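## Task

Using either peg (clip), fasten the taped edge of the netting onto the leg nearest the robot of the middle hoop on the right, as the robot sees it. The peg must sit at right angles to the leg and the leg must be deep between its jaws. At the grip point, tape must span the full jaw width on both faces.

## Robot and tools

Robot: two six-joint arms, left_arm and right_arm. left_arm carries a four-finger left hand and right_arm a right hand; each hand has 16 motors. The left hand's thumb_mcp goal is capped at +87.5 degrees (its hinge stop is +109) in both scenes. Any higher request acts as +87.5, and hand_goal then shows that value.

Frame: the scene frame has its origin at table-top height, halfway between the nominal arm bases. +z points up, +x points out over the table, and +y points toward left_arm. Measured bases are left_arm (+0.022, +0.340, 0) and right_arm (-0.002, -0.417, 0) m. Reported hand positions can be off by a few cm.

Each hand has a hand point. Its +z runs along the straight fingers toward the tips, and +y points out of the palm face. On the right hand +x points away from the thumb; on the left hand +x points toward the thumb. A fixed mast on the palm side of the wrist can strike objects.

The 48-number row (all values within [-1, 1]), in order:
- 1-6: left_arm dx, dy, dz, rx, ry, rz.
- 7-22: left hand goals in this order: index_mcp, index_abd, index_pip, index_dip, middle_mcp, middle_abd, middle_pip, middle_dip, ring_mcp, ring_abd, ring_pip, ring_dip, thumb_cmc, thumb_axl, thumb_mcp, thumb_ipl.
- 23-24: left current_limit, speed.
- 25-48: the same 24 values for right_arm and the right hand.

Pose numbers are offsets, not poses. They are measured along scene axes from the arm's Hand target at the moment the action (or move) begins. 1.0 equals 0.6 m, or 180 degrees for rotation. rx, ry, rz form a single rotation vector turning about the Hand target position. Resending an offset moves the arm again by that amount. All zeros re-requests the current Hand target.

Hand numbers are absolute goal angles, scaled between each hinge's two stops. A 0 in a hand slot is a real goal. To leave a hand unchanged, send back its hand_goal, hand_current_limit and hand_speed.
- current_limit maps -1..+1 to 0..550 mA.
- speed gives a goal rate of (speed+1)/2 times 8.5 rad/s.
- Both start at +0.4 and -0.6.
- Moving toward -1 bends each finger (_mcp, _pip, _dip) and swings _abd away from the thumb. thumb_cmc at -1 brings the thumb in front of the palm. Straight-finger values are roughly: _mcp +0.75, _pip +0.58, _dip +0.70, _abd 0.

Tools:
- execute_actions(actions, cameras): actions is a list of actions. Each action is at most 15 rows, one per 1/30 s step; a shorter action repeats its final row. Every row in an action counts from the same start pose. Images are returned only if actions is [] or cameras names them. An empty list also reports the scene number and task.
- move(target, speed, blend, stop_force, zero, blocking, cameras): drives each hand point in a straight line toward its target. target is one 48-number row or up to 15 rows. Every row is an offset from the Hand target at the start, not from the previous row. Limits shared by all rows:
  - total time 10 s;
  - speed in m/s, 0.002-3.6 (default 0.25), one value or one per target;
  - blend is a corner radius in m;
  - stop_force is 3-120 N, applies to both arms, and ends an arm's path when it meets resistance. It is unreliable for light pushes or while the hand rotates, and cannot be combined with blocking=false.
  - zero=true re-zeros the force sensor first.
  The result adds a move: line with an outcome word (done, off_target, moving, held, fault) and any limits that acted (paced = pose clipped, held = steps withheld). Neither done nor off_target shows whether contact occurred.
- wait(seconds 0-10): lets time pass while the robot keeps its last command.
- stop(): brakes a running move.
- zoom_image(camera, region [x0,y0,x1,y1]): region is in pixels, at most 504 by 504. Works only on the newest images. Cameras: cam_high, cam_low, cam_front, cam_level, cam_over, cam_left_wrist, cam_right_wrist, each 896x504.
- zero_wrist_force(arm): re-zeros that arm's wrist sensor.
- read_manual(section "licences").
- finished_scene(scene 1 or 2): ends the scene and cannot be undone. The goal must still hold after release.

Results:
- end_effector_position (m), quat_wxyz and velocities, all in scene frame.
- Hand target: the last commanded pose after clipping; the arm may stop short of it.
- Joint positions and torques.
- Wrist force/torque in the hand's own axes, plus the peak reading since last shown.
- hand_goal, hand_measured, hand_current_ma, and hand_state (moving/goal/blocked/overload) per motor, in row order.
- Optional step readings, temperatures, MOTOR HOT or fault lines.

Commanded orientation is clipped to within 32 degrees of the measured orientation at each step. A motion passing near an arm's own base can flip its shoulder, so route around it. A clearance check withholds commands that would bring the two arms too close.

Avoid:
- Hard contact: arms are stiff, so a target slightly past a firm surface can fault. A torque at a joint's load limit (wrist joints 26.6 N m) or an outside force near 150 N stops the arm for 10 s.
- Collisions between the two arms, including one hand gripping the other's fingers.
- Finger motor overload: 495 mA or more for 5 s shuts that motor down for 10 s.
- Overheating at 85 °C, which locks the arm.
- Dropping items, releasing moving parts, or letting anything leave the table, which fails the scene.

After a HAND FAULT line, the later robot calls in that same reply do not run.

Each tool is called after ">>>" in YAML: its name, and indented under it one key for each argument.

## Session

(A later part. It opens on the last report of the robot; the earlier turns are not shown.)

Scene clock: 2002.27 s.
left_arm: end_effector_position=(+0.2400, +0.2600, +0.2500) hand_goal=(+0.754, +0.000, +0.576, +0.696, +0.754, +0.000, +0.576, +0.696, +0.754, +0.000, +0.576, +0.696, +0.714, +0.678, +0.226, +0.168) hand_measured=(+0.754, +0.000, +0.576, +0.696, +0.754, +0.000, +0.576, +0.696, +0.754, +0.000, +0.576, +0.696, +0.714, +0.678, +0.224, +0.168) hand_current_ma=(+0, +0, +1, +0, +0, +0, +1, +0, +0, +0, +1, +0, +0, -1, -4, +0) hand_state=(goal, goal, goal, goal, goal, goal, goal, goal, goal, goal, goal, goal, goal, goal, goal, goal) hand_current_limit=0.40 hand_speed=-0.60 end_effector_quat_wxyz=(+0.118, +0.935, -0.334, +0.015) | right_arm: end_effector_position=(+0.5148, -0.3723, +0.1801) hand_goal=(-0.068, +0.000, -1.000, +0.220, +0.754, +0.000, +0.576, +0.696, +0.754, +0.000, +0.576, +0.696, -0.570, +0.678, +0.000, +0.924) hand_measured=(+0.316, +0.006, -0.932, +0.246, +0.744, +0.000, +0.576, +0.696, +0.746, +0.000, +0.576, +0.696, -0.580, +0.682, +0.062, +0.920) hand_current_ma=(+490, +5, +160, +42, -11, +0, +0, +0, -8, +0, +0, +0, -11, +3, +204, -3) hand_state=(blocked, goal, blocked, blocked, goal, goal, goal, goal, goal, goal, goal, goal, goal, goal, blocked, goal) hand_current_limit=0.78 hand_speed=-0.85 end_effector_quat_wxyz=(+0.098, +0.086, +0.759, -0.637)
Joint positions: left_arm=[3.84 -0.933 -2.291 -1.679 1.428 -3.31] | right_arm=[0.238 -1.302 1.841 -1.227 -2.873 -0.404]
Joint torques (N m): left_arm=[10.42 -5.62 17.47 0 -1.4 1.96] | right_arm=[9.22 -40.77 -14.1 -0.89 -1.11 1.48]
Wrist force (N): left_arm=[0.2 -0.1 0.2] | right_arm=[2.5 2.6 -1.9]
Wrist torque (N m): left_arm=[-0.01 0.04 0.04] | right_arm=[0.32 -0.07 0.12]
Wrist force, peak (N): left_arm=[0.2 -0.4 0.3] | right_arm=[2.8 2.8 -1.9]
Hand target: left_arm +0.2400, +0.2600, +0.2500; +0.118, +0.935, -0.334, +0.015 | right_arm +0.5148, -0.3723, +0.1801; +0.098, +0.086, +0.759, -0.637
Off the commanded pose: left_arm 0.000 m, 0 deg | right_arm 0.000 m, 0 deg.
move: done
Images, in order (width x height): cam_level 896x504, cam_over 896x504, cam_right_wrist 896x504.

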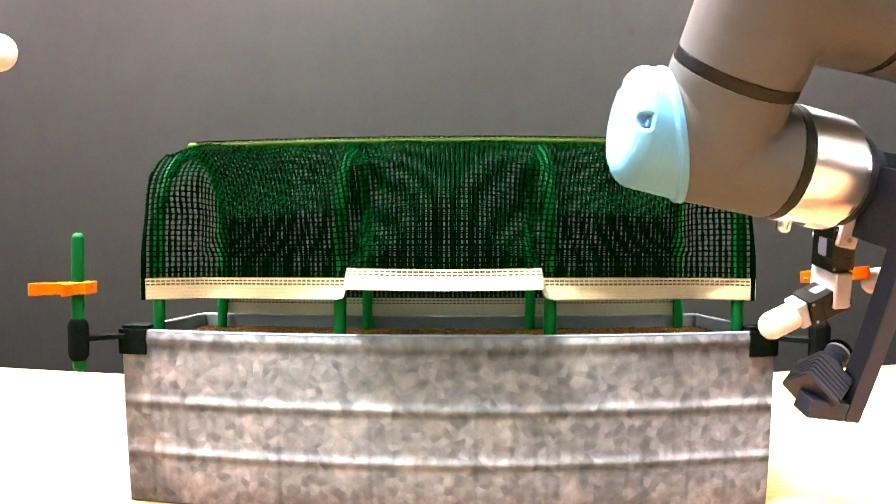

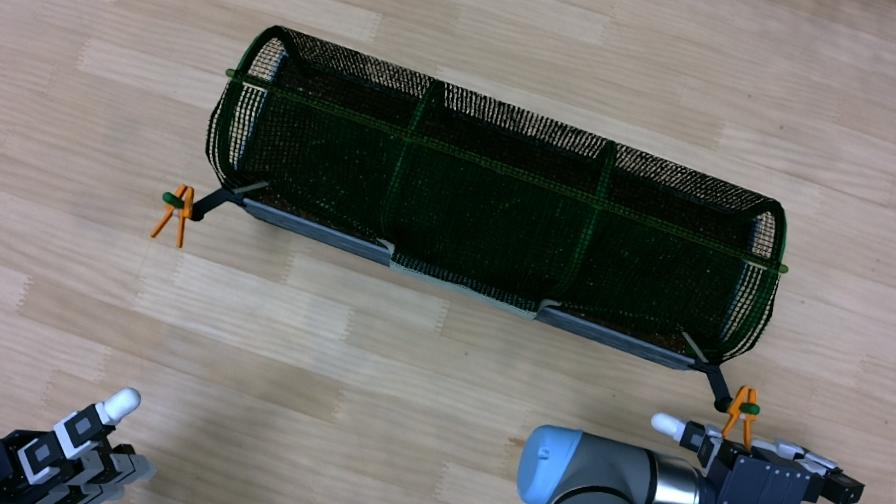

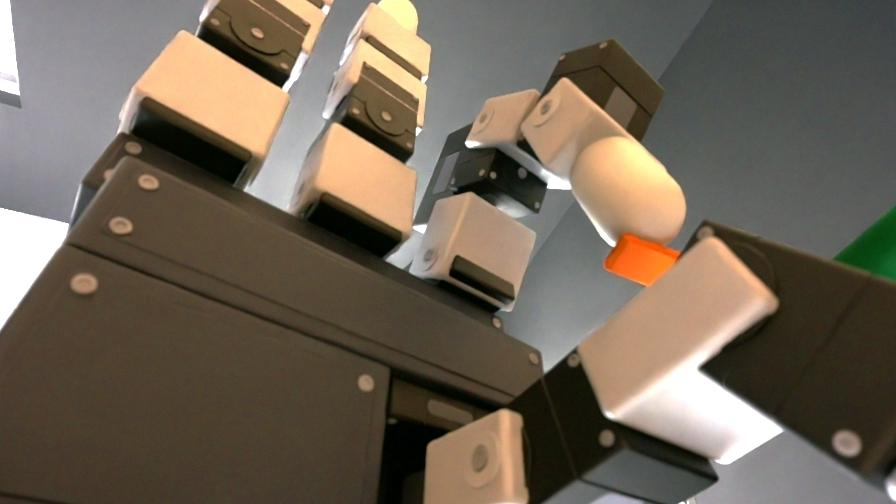

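>>> move:
  target: [0,0,0,0,0,0,0.754,0,0.576,0.696,0.754,0,0.576,0.696,0.754,0,0.576,0.696,0.714,0.678,0.226,0.168,0.4,-0.6, 0,0,0,0,0,0,-0.068,0,-1.0,0.22,0.754,0,0.576,0.696,0.754,0,0.576,0.696,-0.571,0.678,-0.25,0.924,1.0,-0.85]
  speed: 0.04
  cameras: ["cam_over"]

>>> move:
  target: [0,0,0,0,0,0,0.754,0,0.576,0.696,0.754,0,0.576,0.696,0.754,0,0.576,0.696,0.714,0.678,0.226,0.168,0.4,-0.6, 0,0,0,0,0,0,-0.068,0,-1.0,0.22,0.754,0,0.576,0.696,0.754,0,0.576,0.696,-0.571,0.678,-0.25,0.924,0.75,-0.85]
  speed: 0.04

>>> zoom_image:
  camera: "cam_over"
  region: [700, 370, 800, 470]

Scene clock: 2209.07 s.
left_arm: end_effector_position=(+0.2400, +0.2600, +0.2500) hand_goal=(+0.754, +0.000, +0.576, +0.696, +0.754, +0.000, +0.576, +0.696, +0.754, +0.000, +0.576, +0.696, +0.714, +0.678, +0.226, +0.168) hand_measured=(+0.754, +0.000, +0.576, +0.696, +0.754, +0.000, +0.576, +0.696, +0.754, +0.000, +0.576, +0.696, +0.714, +0.678, +0.224, +0.168) hand_current_ma=(+0, +0, +1, +0, +0, +0, +1, +0, +0, +0, +1, +0, +0, -1, -4, +0) hand_state=(goal, goal, goal, goal, goal, goal, goal, goal, goal, goal, goal, goal, goal, goal, goal, goal) hand_current_limit=0.40 hand_speed=-0.60 end_effector_quat_wxyz=(+0.118, +0.935, -0.334, +0.015) | right_arm: end_effector_position=(+0.5148, -0.3723, +0.1801) hand_goal=(-0.068, +0.000, -1.000, +0.220, +0.754, +0.000, +0.576, +0.696, +0.754, +0.000, +0.576, +0.696, -0.570, +0.678, -0.250, +0.924) hand_measured=(+0.052, +0.002, -0.948, +0.228, +0.744, +0.000, +0.576, +0.696, +0.746, +0.000, +0.576, +0.696, -0.584, +0.684, -0.222, +0.920) hand_current_ma=(+408, +1, +108, +7, -11, +0, +0, +0, -8, +0, +0, +0, -16, +7, +66, -3) hand_state=(blocked, goal, blocked, goal, goal, goal, goal, goal, goal, goal, goal, goal, goal, goal, blocked, goal) hand_current_limit=1.00 hand_speed=-0.85 end_effector_quat_wxyz=(+0.098, +0.086, +0.759, -0.637)
Joint positions: left_arm=[3.84 -0.933 -2.291 -1.679 1.428 -3.31] | right_arm=[0.238 -1.302 1.841 -1.227 -2.873 -0.404]
Joint torques (N m): left_arm=[10.6 -4.11 17.51 -0.07 -1.36 2.06] | right_arm=[7.09 -40.64 -14.31 -2.43 -1.15 1.31]
Motor temperatures (°C): left_arm=[26 27 36 38 38 38] | right_arm=[33 32 29 38 39 33]
Wrist force (N): left_arm=[0.0 -0.3 0.2] | right_arm=[2.8 6.5 0.8]
Wrist torque (N m): left_arm=[-0.03 0.06 0.04] | right_arm=[0.50 -0.06 0.10]
Wrist force, peak (N): left_arm=[0.3 -0.5 0.1] | right_arm=[2.5 6.7 0.1]
Hand target: left_arm +0.2400, +0.2600, +0.2500; +0.118, +0.935, -0.334, +0.015 | right_arm +0.5148, -0.3723, +0.1801; +0.098, +0.086, +0.759, -0.637
Off the commanded pose: left_arm 0.000 m, 0 deg | right_arm 0.000 m, 0 deg.
move: done
Images, in order (width x height): cam_over 896x504.

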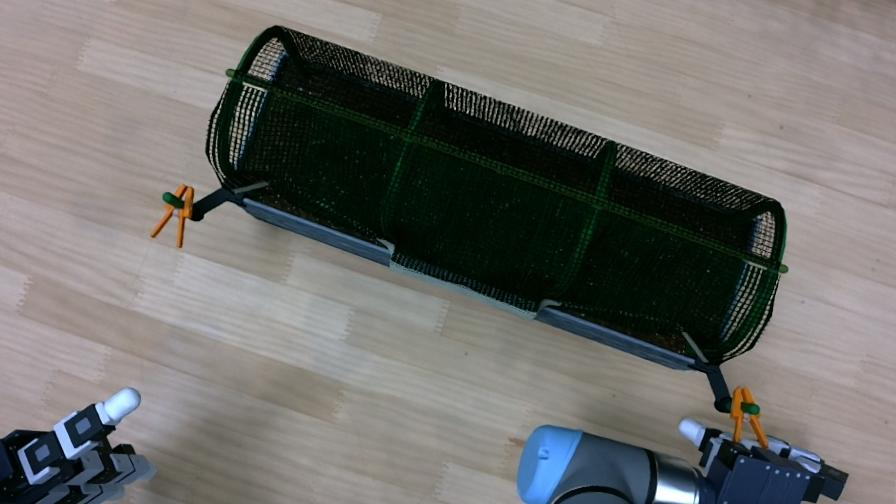

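Scene clock: 2209.57 s.
left_arm: end_effector_position=(+0.2400, +0.2600, +0.2500) hand_goal=(+0.754, +0.000, +0.576, +0.696, +0.754, +0.000, +0.576, +0.696, +0.754, +0.000, +0.576, +0.696, +0.714, +0.678, +0.226, +0.168) hand_measured=(+0.754, +0.000, +0.576, +0.696, +0.754, +0.000, +0.576, +0.696, +0.754, +0.000, +0.576, +0.696, +0.714, +0.678, +0.224, +0.168) hand_current_ma=(+0, +0, +1, +0, +0, +0, +1, +0, +0, +0, +1, +0, +0, -1, -4, +0) hand_state=(goal, goal, goal, goal, goal, goal, goal, goal, goal, goal, goal, goal, goal, goal, goal, goal) hand_current_limit=0.40 hand_speed=-0.60 end_effector_quat_wxyz=(+0.118, +0.935, -0.334, +0.015) | right_arm: end_effector_position=(+0.5148, -0.3723, +0.1801) hand_goal=(-0.068, +0.000, -1.000, +0.220, +0.754, +0.000, +0.576, +0.696, +0.754, +0.000, +0.576, +0.696, -0.570, +0.678, -0.250, +0.924) hand_measured=(+0.052, +0.002, -0.948, +0.228, +0.744, +0.000, +0.576, +0.696, +0.746, +0.000, +0.576, +0.696, -0.584, +0.684, -0.222, +0.920) hand_current_ma=(+408, +1, +108, +7, -11, +0, +0, +0, -8, +0, +0, +0, -16, +7, +66, -3) hand_state=(blocked, goal, blocked, goal, goal, goal, goal, goal, goal, goal, goal, goal, goal, goal, blocked, goal) hand_current_limit=0.75 hand_speed=-0.85 end_effector_quat_wxyz=(+0.098, +0.086, +0.759, -0.637)
Joint positions: left_arm=[3.84 -0.933 -2.291 -1.679 1.428 -3.31] | right_arm=[0.238 -1.302 1.841 -1.227 -2.873 -0.404]
Joint torques (N m): left_arm=[10.21 -3.34 16.84 0 -1.41 2.09] | right_arm=[5.64 -41.44 -15.4 -2.72 -0.73 1.69]
Wrist force (N): left_arm=[0.1 -0.2 0.2] | right_arm=[3.0 6.8 -0.3]
Wrist torque (N m): left_arm=[-0.01 0.06 0.04] | right_arm=[0.63 -0.06 0.13]
Wrist force, peak (N): left_arm=[0.0 -0.4 0.3] | right_arm=[3.0 6.8 -0.3]
Hand target: left_arm +0.2400, +0.2600, +0.2500; +0.118, +0.935, -0.334, +0.015 | right_arm +0.5148, -0.3723, +0.1801; +0.098, +0.086, +0.759, -0.637
Off the commanded pose: left_arm 0.000 m, 0 deg | right_arm 0.000 m, 0 deg.
move: done

Scaled by 5.040.
This view is cut from an older image: the scene may have changed since it was taken.

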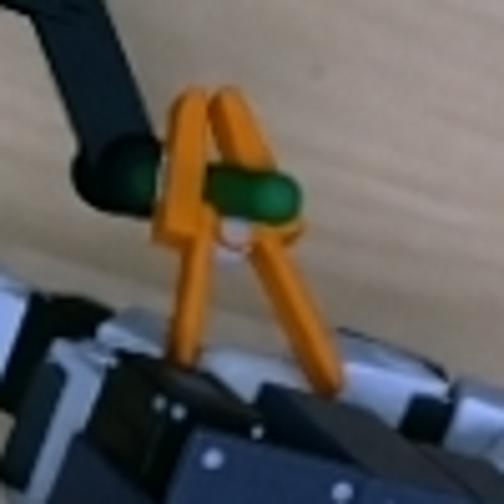

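>>> move:
  target: [0,0,0,0,0,0,0.754,0,0.576,0.696,0.754,0,0.576,0.696,0.754,0,0.576,0.696,0.714,0.678,0.226,0.168,0.4,-0.6, 0,0,0,0,0,0,0.685,0,-0.956,0.261,0.754,0,0.576,0.696,0.754,0,0.576,0.696,-0.571,0.678,0.2,0.924,0.4,-0.7]
  speed: 0.05

>>> move:
  target:
    - [0,0,0,0,0,0,0.754,0,0.576,0.696,0.754,0,0.576,0.696,0.754,0,0.576,0.696,0.714,0.678,0.226,0.168,0.4,-0.6, -0.1333,0,0,0,0,0,0.685,0,-0.956,0.261,0.754,0,0.576,0.696,0.754,0,0.576,0.696,-0.571,0.678,0.2,0.924,0.4,-0.7]
    - [0,0,0,0,0,0,0.754,0,0.576,0.696,0.754,0,0.576,0.696,0.754,0,0.576,0.696,0.714,0.678,0.226,0.168,0.4,-0.6, -0.1583,0.0667,0.2,0.4416,0.0694,0.0581,0.753,0,-0.737,0.696,0.754,0,0.576,0.696,0.754,0,0.576,0.696,-0.929,0.677,0.225,0.168,0.4,-0.7]
  speed: 0.2
  cameras: ["all"]

Scene clock: 2505.63 s.
left_arm: end_effector_position=(+0.2400, +0.2600, +0.2500) hand_goal=(+0.754, +0.000, +0.576, +0.696, +0.754, +0.000, +0.576, +0.696, +0.754, +0.000, +0.576, +0.696, +0.714, +0.678, +0.226, +0.168) hand_measured=(+0.754, +0.000, +0.576, +0.696, +0.754, +0.000, +0.576, +0.696, +0.754, +0.000, +0.576, +0.696, +0.714, +0.678, +0.224, +0.168) hand_current_ma=(+0, +0, +1, +0, +0, +0, +1, +0, +0, +0, +1, +0, +0, -1, -4, +0) hand_state=(goal, goal, goal, goal, goal, goal, goal, goal, goal, goal, goal, goal, goal, goal, goal, goal) hand_current_limit=0.40 hand_speed=-0.60 end_effector_quat_wxyz=(+0.118, +0.935, -0.334, +0.015) | right_arm: end_effector_position=(+0.5148, -0.3723, +0.1801) hand_goal=(+0.686, +0.000, -0.956, +0.262, +0.754, +0.000, +0.576, +0.696, +0.754, +0.000, +0.576, +0.696, -0.570, +0.678, +0.200, +0.924) hand_measured=(+0.672, +0.002, -0.950, +0.264, +0.744, +0.000, +0.576, +0.696, +0.746, +0.000, +0.576, +0.696, -0.578, +0.680, +0.196, +0.920) hand_current_ma=(-19, +1, +5, +2, -11, +0, +0, +0, -8, +0, +0, +0, -6, +2, -5, -3) hand_state=(goal, goal, goal, goal, goal, goal, goal, goal, goal, goal, goal, goal, goal, goal, goal, goal) hand_current_limit=0.40 hand_speed=-0.70 end_effector_quat_wxyz=(+0.098, +0.086, +0.759, -0.637)
Joint positions: left_arm=[3.84 -0.933 -2.291 -1.679 1.428 -3.31] | right_arm=[0.238 -1.302 1.841 -1.227 -2.873 -0.404]
Joint torques (N m): left_arm=[9.92 -2.09 17.45 -0.05 -1.3 2.11] | right_arm=[0.52 -39.37 -17.22 -2.49 -2.04 1.49]
Wrist force (N): left_arm=[0.1 -0.2 0.1] | right_arm=[0.7 2.3 -2.0]
Wrist torque (N m): left_arm=[-0.01 0.05 0.04] | right_arm=[0.32 -0.04 0.14]
Wrist force, peak (N): left_arm=[0.2 -0.5 0.0] | right_arm=[3.0 6.8 0.2]
Hand target: left_arm +0.2400, +0.2600, +0.2500; +0.118, +0.935, -0.334, +0.015 | right_arm +0.5148, -0.3723, +0.1801; +0.098, +0.086, +0.759, -0.637
Off the commanded pose: left_arm 0.000 m, 0 deg | right_arm 0.000 m, 0 deg.
move: done

Scene clock: 2511.63 s.
left_arm: end_effector_position=(+0.2400, +0.2600, +0.2500) hand_goal=(+0.754, +0.000, +0.576, +0.696, +0.754, +0.000, +0.576, +0.696, +0.754, +0.000, +0.576, +0.696, +0.714, +0.678, +0.226, +0.168) hand_measured=(+0.754, +0.000, +0.576, +0.696, +0.754, +0.000, +0.576, +0.696, +0.754, +0.000, +0.576, +0.696, +0.714, +0.678, +0.224, +0.168) hand_current_ma=(+0, +0, +1, +0, +0, +0, +1, +0, +0, +0, +1, +0, +0, -1, -4, +0) hand_state=(goal, goal, goal, goal, goal, goal, goal, goal, goal, goal, goal, goal, goal, goal, goal, goal) hand_current_limit=0.40 hand_speed=-0.60 end_effector_quat_wxyz=(+0.118, +0.935, -0.334, +0.015) | right_arm: end_effector_position=(+0.4198, -0.3323, +0.3001) hand_goal=(+0.754, +0.000, -0.736, +0.696, +0.754, +0.000, +0.576, +0.696, +0.754, +0.000, +0.576, +0.696, -0.928, +0.678, +0.226, +0.168) hand_measured=(+0.754, +0.002, -0.736, +0.694, +0.748, +0.000, +0.576, +0.696, +0.750, +0.000, +0.576, +0.696, -0.926, +0.680, +0.218, +0.168) hand_current_ma=(+0, +1, +0, -1, -5, +0, +0, +0, -4, +0, +0, +0, +1, +2, -12, +0) hand_state=(goal, goal, goal, goal, goal, goal, goal, goal, goal, goal, goal, goal, goal, goal, goal, goal) hand_current_limit=0.40 hand_speed=-0.70 end_effector_quat_wxyz=(-0.003, +0.000, +1.000, -0.001)
Joint positions: left_arm=[3.84 -0.933 -2.291 -1.679 1.428 -3.31] | right_arm=[-0.353 -1.838 1.946 -1.674 -1.574 -1.91]
Joint torques (N m): left_arm=[11.03 -0.45 17.42 -0.08 -1.34 2.18] | right_arm=[5.3 -20.94 -15.12 -0.82 1.43 -1.41]
Wrist force (N): left_arm=[0.1 -0.4 0.2] | right_arm=[0.4 0.1 -0.4]
Wrist torque (N m): left_arm=[-0.03 0.05 0.04] | right_arm=[0.08 -0.04 -0.17]
Wrist force, peak (N): left_arm=[0.2 -0.3 0.4] | right_arm=[-1.4 3.1 -2.1]
Hand target: left_arm +0.2400, +0.2600, +0.2500; +0.118, +0.935, -0.334, +0.015 | right_arm +0.4198, -0.3323, +0.3001; -0.003, +0.000, +1.000, -0.001
Off the commanded pose: left_arm 0.000 m, 0 deg | right_arm 0.000 m, 0 deg.
move: done

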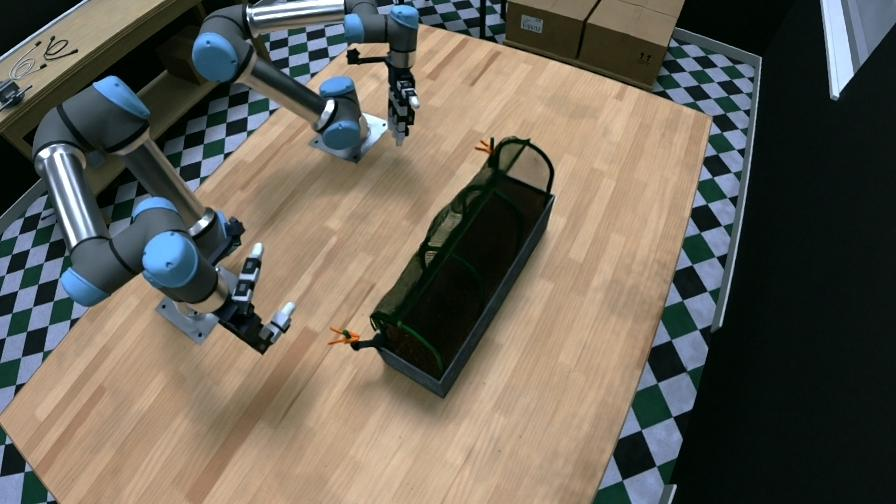

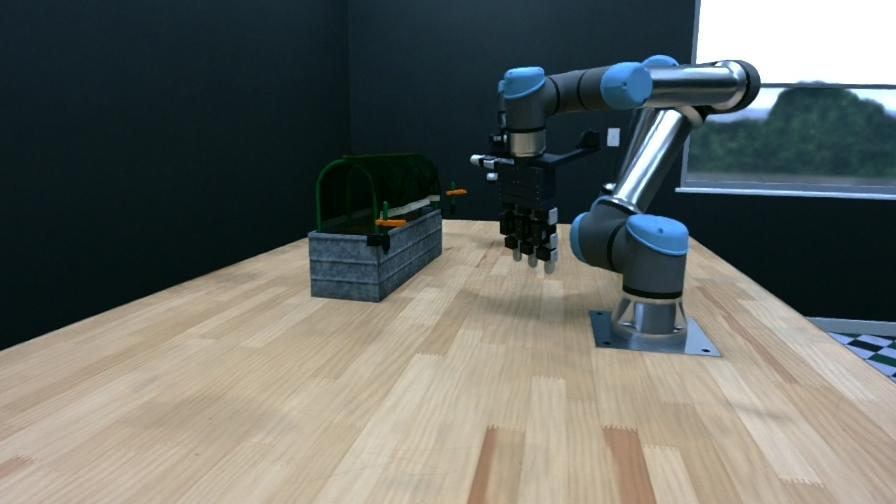

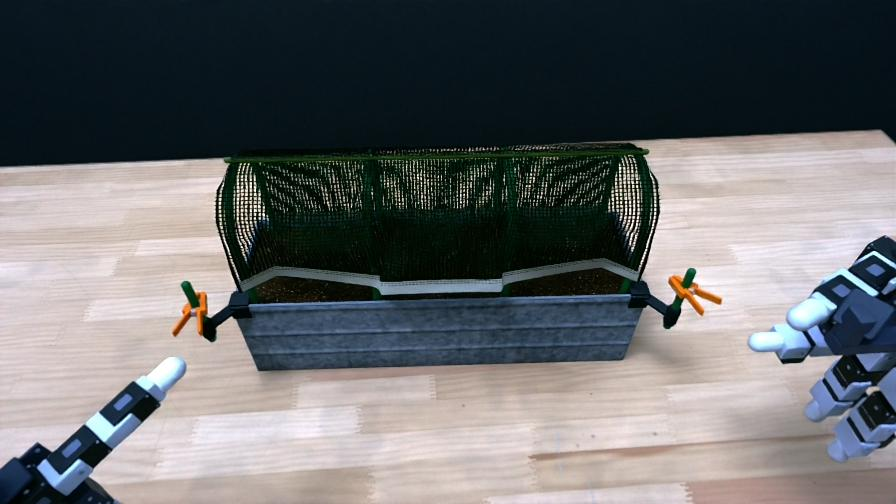

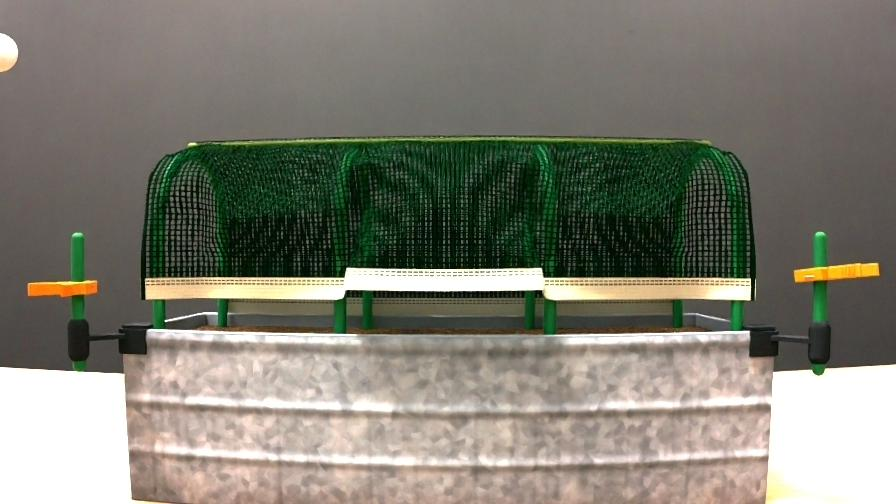

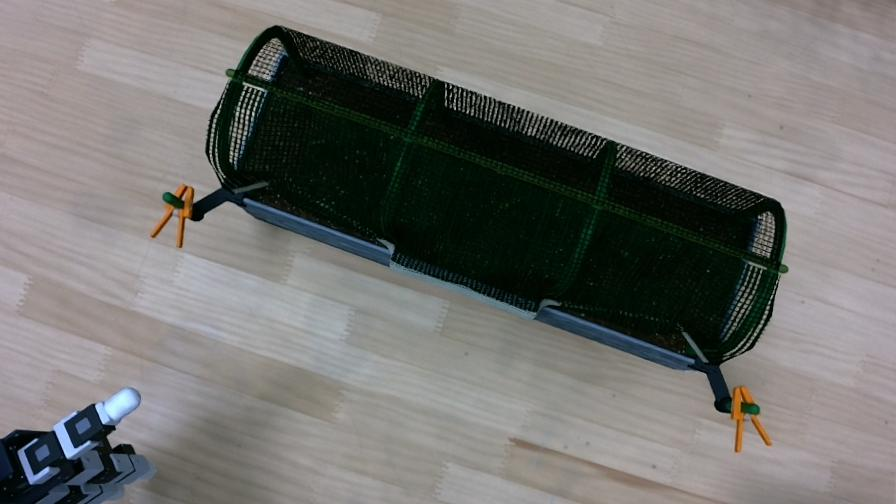

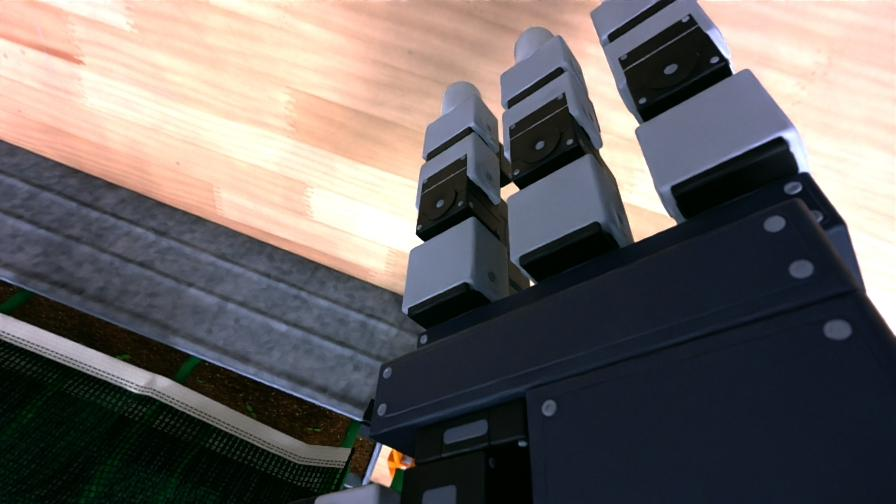

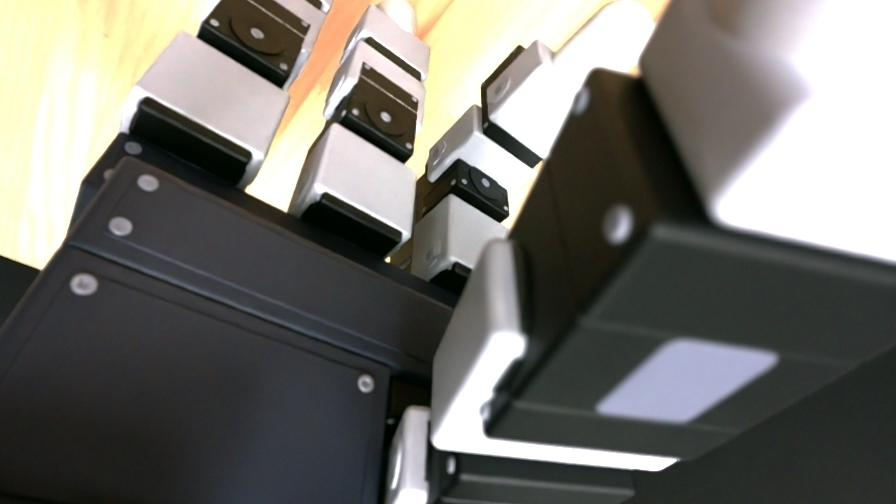

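>>> zoom_image:
  camera: "cam_over"
  region: [700, 370, 800, 470]

>>> zoom_image:
  camera: "cam_level"
  region: [770, 220, 896, 390]

>>> zoom_image:
  camera: "cam_front"
  region: [640, 240, 760, 340]

Scaled by 5.040.

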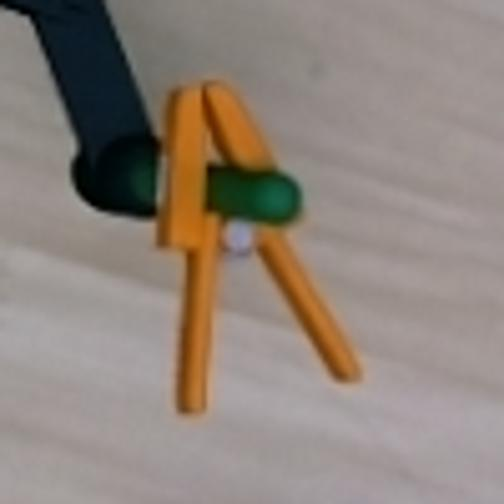

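Scaled by 2.965.

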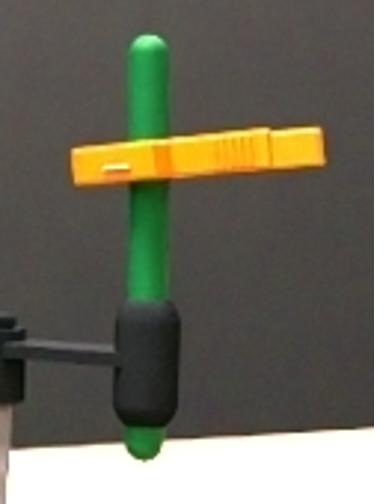

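Scaled by 4.200.

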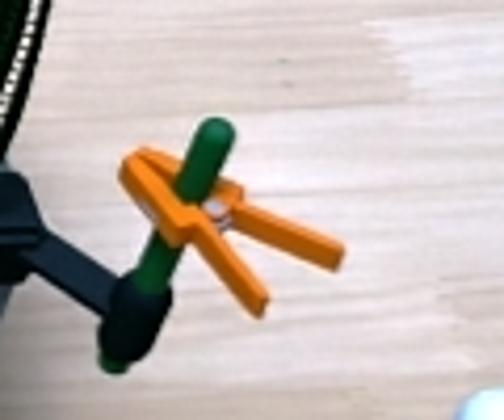

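>>> move:
  target:
    - [0,0,0,0,0,0,0.754,0,0.576,0.696,0.754,0,0.576,0.696,0.754,0,0.576,0.696,0.714,0.678,0.226,0.168,0.4,-0.6, 0,0.0288,-0.1485,0,0,0,0.753,0,-0.737,0.696,0.754,0,0.576,0.696,0.754,0,0.576,0.696,-0.571,0.677,0.225,0.168,0.4,-0.7]
    - [0,0,0,0,0,0,0.754,0,0.576,0.696,0.754,0,0.576,0.696,0.754,0,0.576,0.696,0.714,0.678,0.226,0.168,0.4,-0.6, 0.137,0.0288,-0.1485,0,0,0,0.753,0,-0.737,0.696,0.754,0,0.576,0.696,0.754,0,0.576,0.696,-0.571,0.677,0.225,0.168,0.4,-0.7]
  speed: [0.15, 0.08]
  cameras: ["cam_over","cam_level","cam_front","cam_right_wrist"]

>>> zoom_image:
  camera: "cam_over"
  region: [680, 360, 820, 490]

>>> zoom_image:
  camera: "cam_level"
  region: [740, 200, 896, 390]

>>> zoom_image:
  camera: "cam_front"
  region: [630, 240, 790, 370]

Scene clock: 2564.00 s.
left_arm: end_effector_position=(+0.2400, +0.2600, +0.2500) hand_goal=(+0.754, +0.000, +0.576, +0.696, +0.754, +0.000, +0.576, +0.696, +0.754, +0.000, +0.576, +0.696, +0.714, +0.678, +0.226, +0.168) hand_measured=(+0.754, +0.000, +0.576, +0.696, +0.754, +0.000, +0.576, +0.696, +0.754, +0.000, +0.576, +0.696, +0.714, +0.678, +0.224, +0.168) hand_current_ma=(+0, +0, +1, +0, +0, +0, +1, +0, +0, +0, +1, +0, +0, -1, -4, +0) hand_state=(goal, goal, goal, goal, goal, goal, goal, goal, goal, goal, goal, goal, goal, goal, goal, goal) hand_current_limit=0.40 hand_speed=-0.60 end_effector_quat_wxyz=(+0.118, +0.935, -0.334, +0.015) | right_arm: end_effector_position=(+0.5020, -0.3150, +0.2110) hand_goal=(+0.754, +0.000, -0.736, +0.696, +0.754, +0.000, +0.576, +0.696, +0.754, +0.000, +0.576, +0.696, -0.570, +0.678, +0.226, +0.168) hand_measured=(+0.754, +0.002, -0.736, +0.694, +0.748, +0.000, +0.576, +0.696, +0.750, +0.000, +0.576, +0.696, -0.572, +0.680, +0.218, +0.168) hand_current_ma=(+0, +1, +0, -1, -4, +0, +0, +0, -3, +0, +0, +0, -1, +2, -12, +0) hand_state=(goal, goal, goal, goal, goal, goal, goal, goal, goal, goal, goal, goal, goal, goal, goal, goal) hand_current_limit=0.40 hand_speed=-0.70 end_effector_quat_wxyz=(-0.003, +0.000, +1.000, -0.001)
Joint positions: left_arm=[3.84 -0.933 -2.291 -1.679 1.428 -3.31] | right_arm=[-0.257 -1.57 1.952 -1.948 -1.573 -1.815]
Joint torques (N m): left_arm=[9.94 0.77 17.24 -0.02 -1.44 2.12] | right_arm=[-8.97 -23.46 -20.48 -0.84 0.12 -1.31]
Wrist force (N): left_arm=[0.1 -0.1 0.2] | right_arm=[0.5 0.4 -0.4]
Wrist torque (N m): left_arm=[-0.01 0.05 0.04] | right_arm=[0.11 -0.03 -0.14]
Wrist force, peak (N): left_arm=[0.2 -0.5 0.3] | right_arm=[0.4 -0.4 -2.3]
Hand target: left_arm +0.2400, +0.2600, +0.2500; +0.118, +0.935, -0.334, +0.015 | right_arm +0.5020, -0.3150, +0.2110; -0.003, +0.000, +1.000, -0.001
Off the commanded pose: left_arm 0.000 m, 0 deg | right_arm 0.000 m, 0 deg.
move: done
Images, in order (width x height): cam_front 896x504, cam_level 896x504, cam_over 896x504, cam_right_wrist 896x504.

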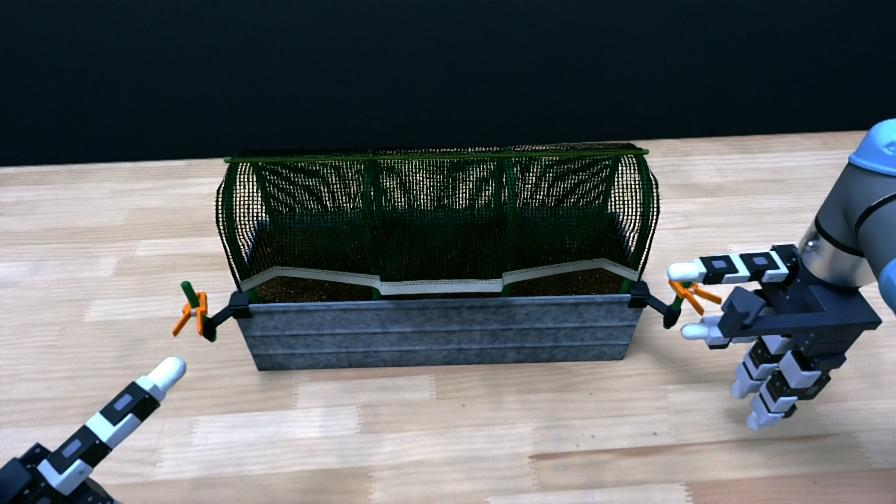

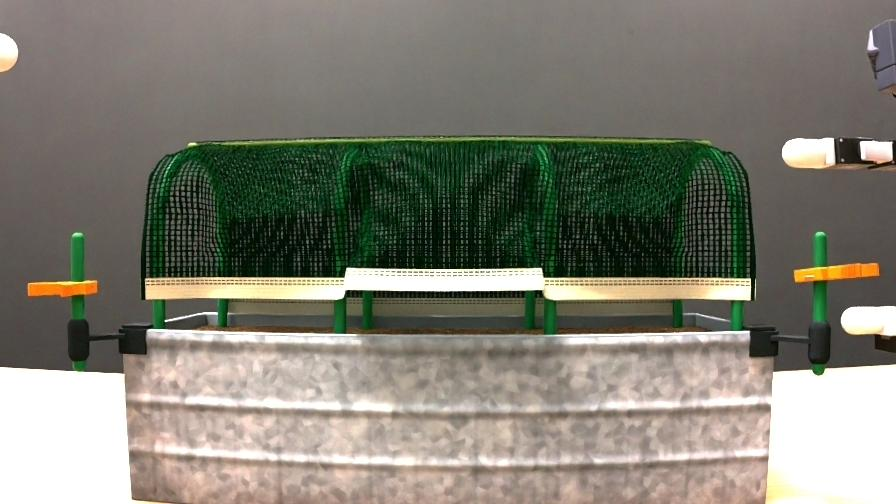

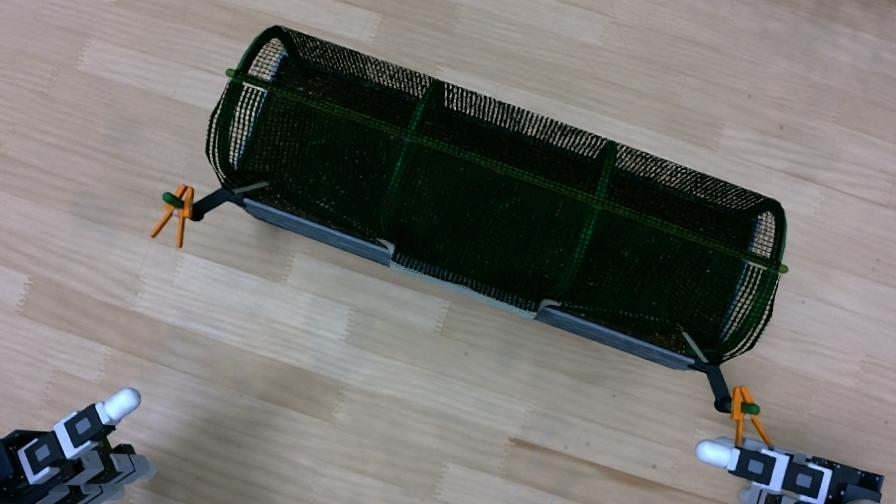

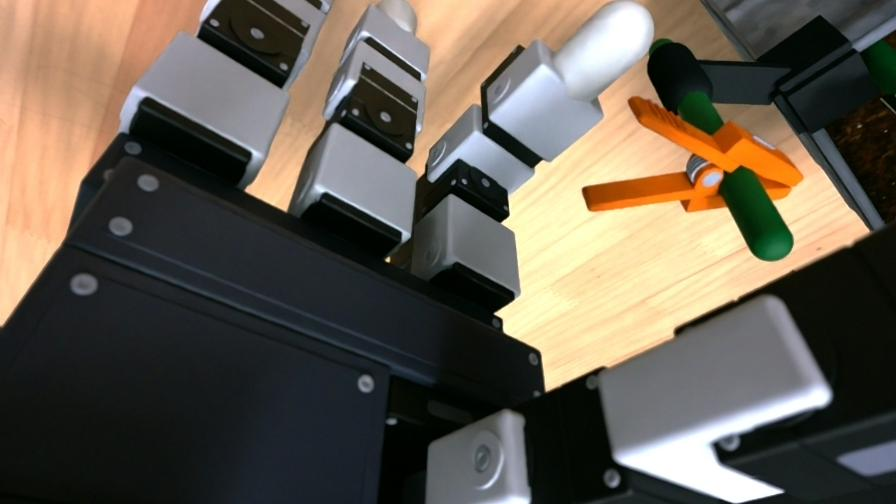

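Scaled by 3.600.

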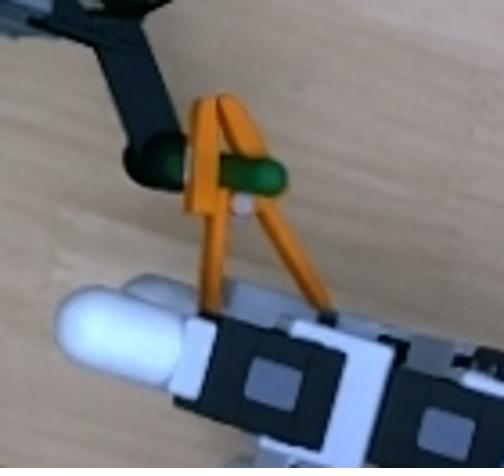

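Scaled by 2.653.

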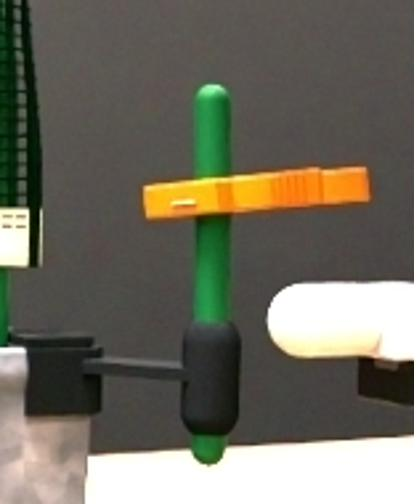

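Scaled by 3.150.

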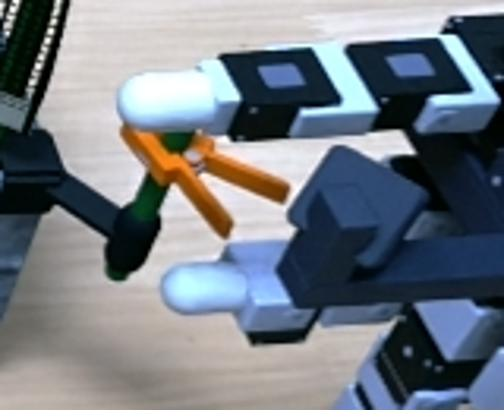

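>>> move:
  target:
    - [0,0,0,0,0,0,0.754,0,0.576,0.696,0.754,0,0.576,0.696,0.754,0,0.576,0.696,0.714,0.678,0.226,0.168,0.4,-0.6, 0,0,0.0217,0,0,0,0.753,0,-0.737,0.696,0.754,0,0.576,0.696,0.754,0,0.576,0.696,-0.571,0.677,0.225,0.168,0.4,-0.7]
    - [0,0,0,0,0,0,0.754,0,0.576,0.696,0.754,0,0.576,0.696,0.754,0,0.576,0.696,0.714,0.678,0.226,0.168,0.4,-0.6, 0,0.06,0.0217,0,0,0,0.753,0,-0.737,0.696,0.754,0,0.576,0.696,0.754,0,0.576,0.696,-0.571,0.677,0.225,0.168,0.4,-0.7]
  speed: [0.1, 0.04]
  cameras: ["cam_over","cam_level","cam_right_wrist"]

>>> zoom_image:
  camera: "cam_right_wrist"
  region: [400, 0, 896, 330]

>>> zoom_image:
  camera: "cam_level"
  region: [740, 200, 896, 390]

Scene clock: 2590.20 s.
left_arm: end_effector_position=(+0.2400, +0.2600, +0.2500) hand_goal=(+0.754, +0.000, +0.576, +0.696, +0.754, +0.000, +0.576, +0.696, +0.754, +0.000, +0.576, +0.696, +0.714, +0.678, +0.226, +0.168) hand_measured=(+0.754, +0.000, +0.576, +0.696, +0.754, +0.000, +0.576, +0.696, +0.754, +0.000, +0.576, +0.696, +0.714, +0.678, +0.224, +0.168) hand_current_ma=(+0, +0, +1, +0, +0, +0, +1, +0, +0, +0, +1, +0, +0, -1, -4, +0) hand_state=(goal, goal, goal, goal, goal, goal, goal, goal, goal, goal, goal, goal, goal, goal, goal, goal) hand_current_limit=0.40 hand_speed=-0.60 end_effector_quat_wxyz=(+0.118, +0.935, -0.334, +0.015) | right_arm: end_effector_position=(+0.5021, -0.2789, +0.2240) hand_goal=(+0.754, +0.000, -0.736, +0.696, +0.754, +0.000, +0.576, +0.696, +0.754, +0.000, +0.576, +0.696, -0.570, +0.678, +0.226, +0.168) hand_measured=(+0.760, +0.002, -0.736, +0.694, +0.750, +0.000, +0.576, +0.696, +0.750, +0.000, +0.576, +0.696, -0.572, +0.680, +0.218, +0.168) hand_current_ma=(+4, +1, +0, -1, -3, +0, +0, +0, -3, +0, +0, +0, -1, +2, -12, +0) hand_state=(goal, goal, goal, goal, goal, goal, goal, goal, goal, goal, goal, goal, goal, goal, goal, goal) hand_current_limit=0.40 hand_speed=-0.70 end_effector_quat_wxyz=(-0.003, +0.000, +1.000, -0.001) end_effector_velocity=(+0.000, -0.003, +0.000) end_effector_angular_velocity=(+0.001, +0.000, +0.000)
Joint positions: left_arm=[3.84 -0.933 -2.291 -1.679 1.428 -3.31] | right_arm=[-0.181 -1.576 1.922 -1.912 -1.573 -1.739]
Joint velocities: left_arm=[within noise] | right_arm=[-0.006 0 0 0 0 -0.006]
Joint torques (N m): left_arm=[10.66 2.59 17.75 -0.05 -1.33 2.06] | right_arm=[-9.87 -22.41 -28.77 -0.82 0.92 -1.72]
Wrist force (N): left_arm=[0.1 -0.2 0.1] | right_arm=[0.3 0.3 -0.4]
Wrist torque (N m): left_arm=[-0.01 0.05 0.04] | right_arm=[0.11 0.00 -0.16]
Wrist force, peak (N): left_arm=[0.0 -0.3 0.5] | right_arm=[3.0 -3.8 -0.6]
Hand target: left_arm +0.2400, +0.2600, +0.2500; +0.118, +0.935, -0.334, +0.015 | right_arm +0.5020, -0.2790, +0.2240; -0.003, +0.000, +1.000, -0.001
Off the commanded pose: left_arm 0.000 m, 0 deg | right_arm 0.000 m, 0 deg.
move: done
Images, in order (width x height): cam_level 896x504, cam_over 896x504, cam_right_wrist 896x504.

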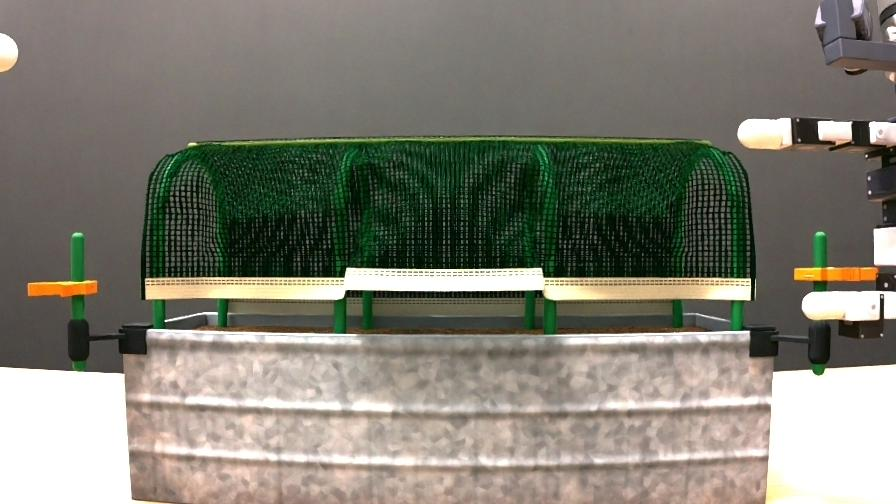

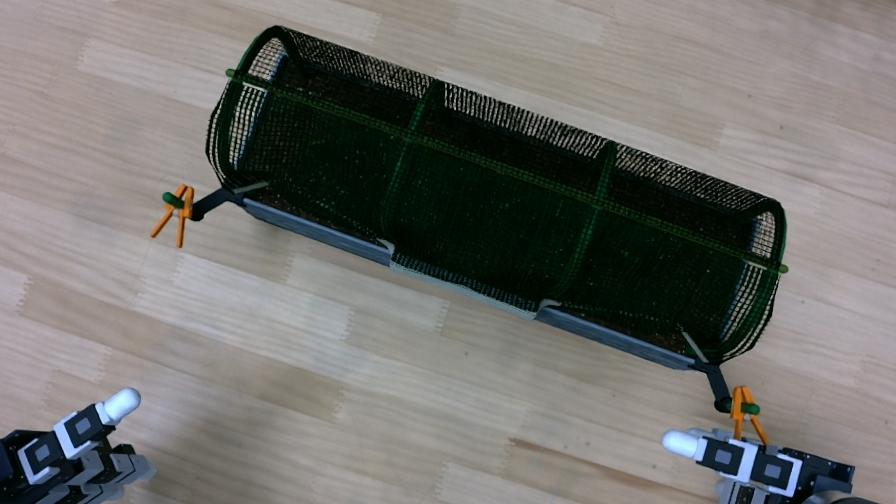

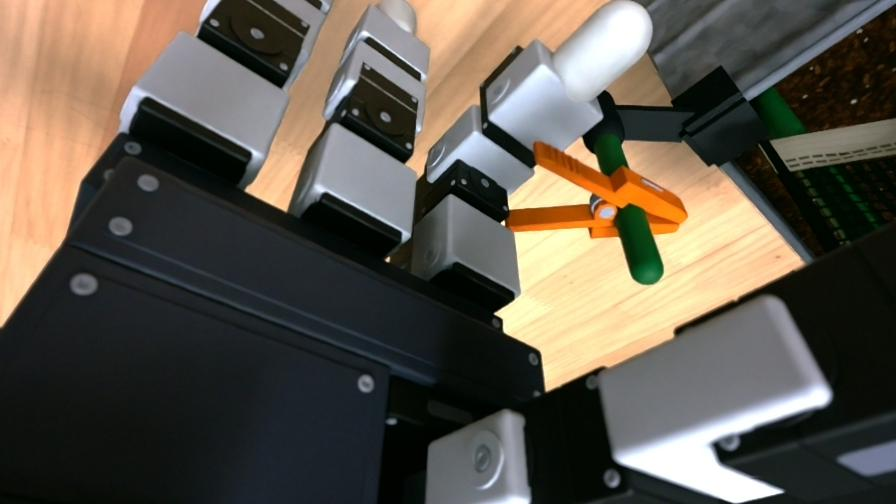

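Scaled by 1.016.

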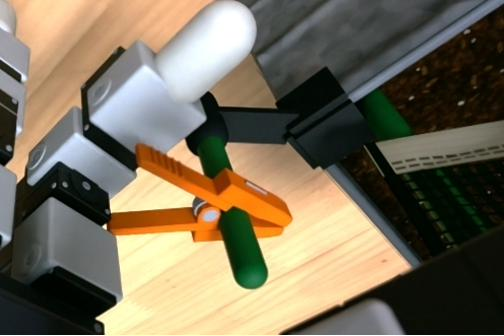

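Scaled by 2.653.

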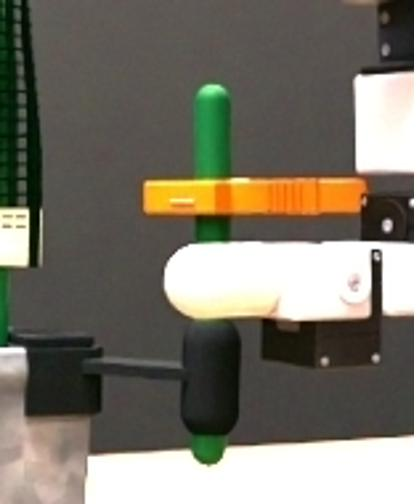

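>>> zoom_image:
  camera: "cam_over"
  region: [680, 370, 800, 490]

Scaled by 4.200.

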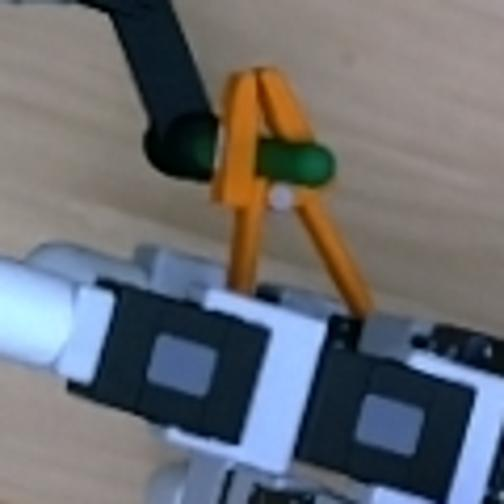

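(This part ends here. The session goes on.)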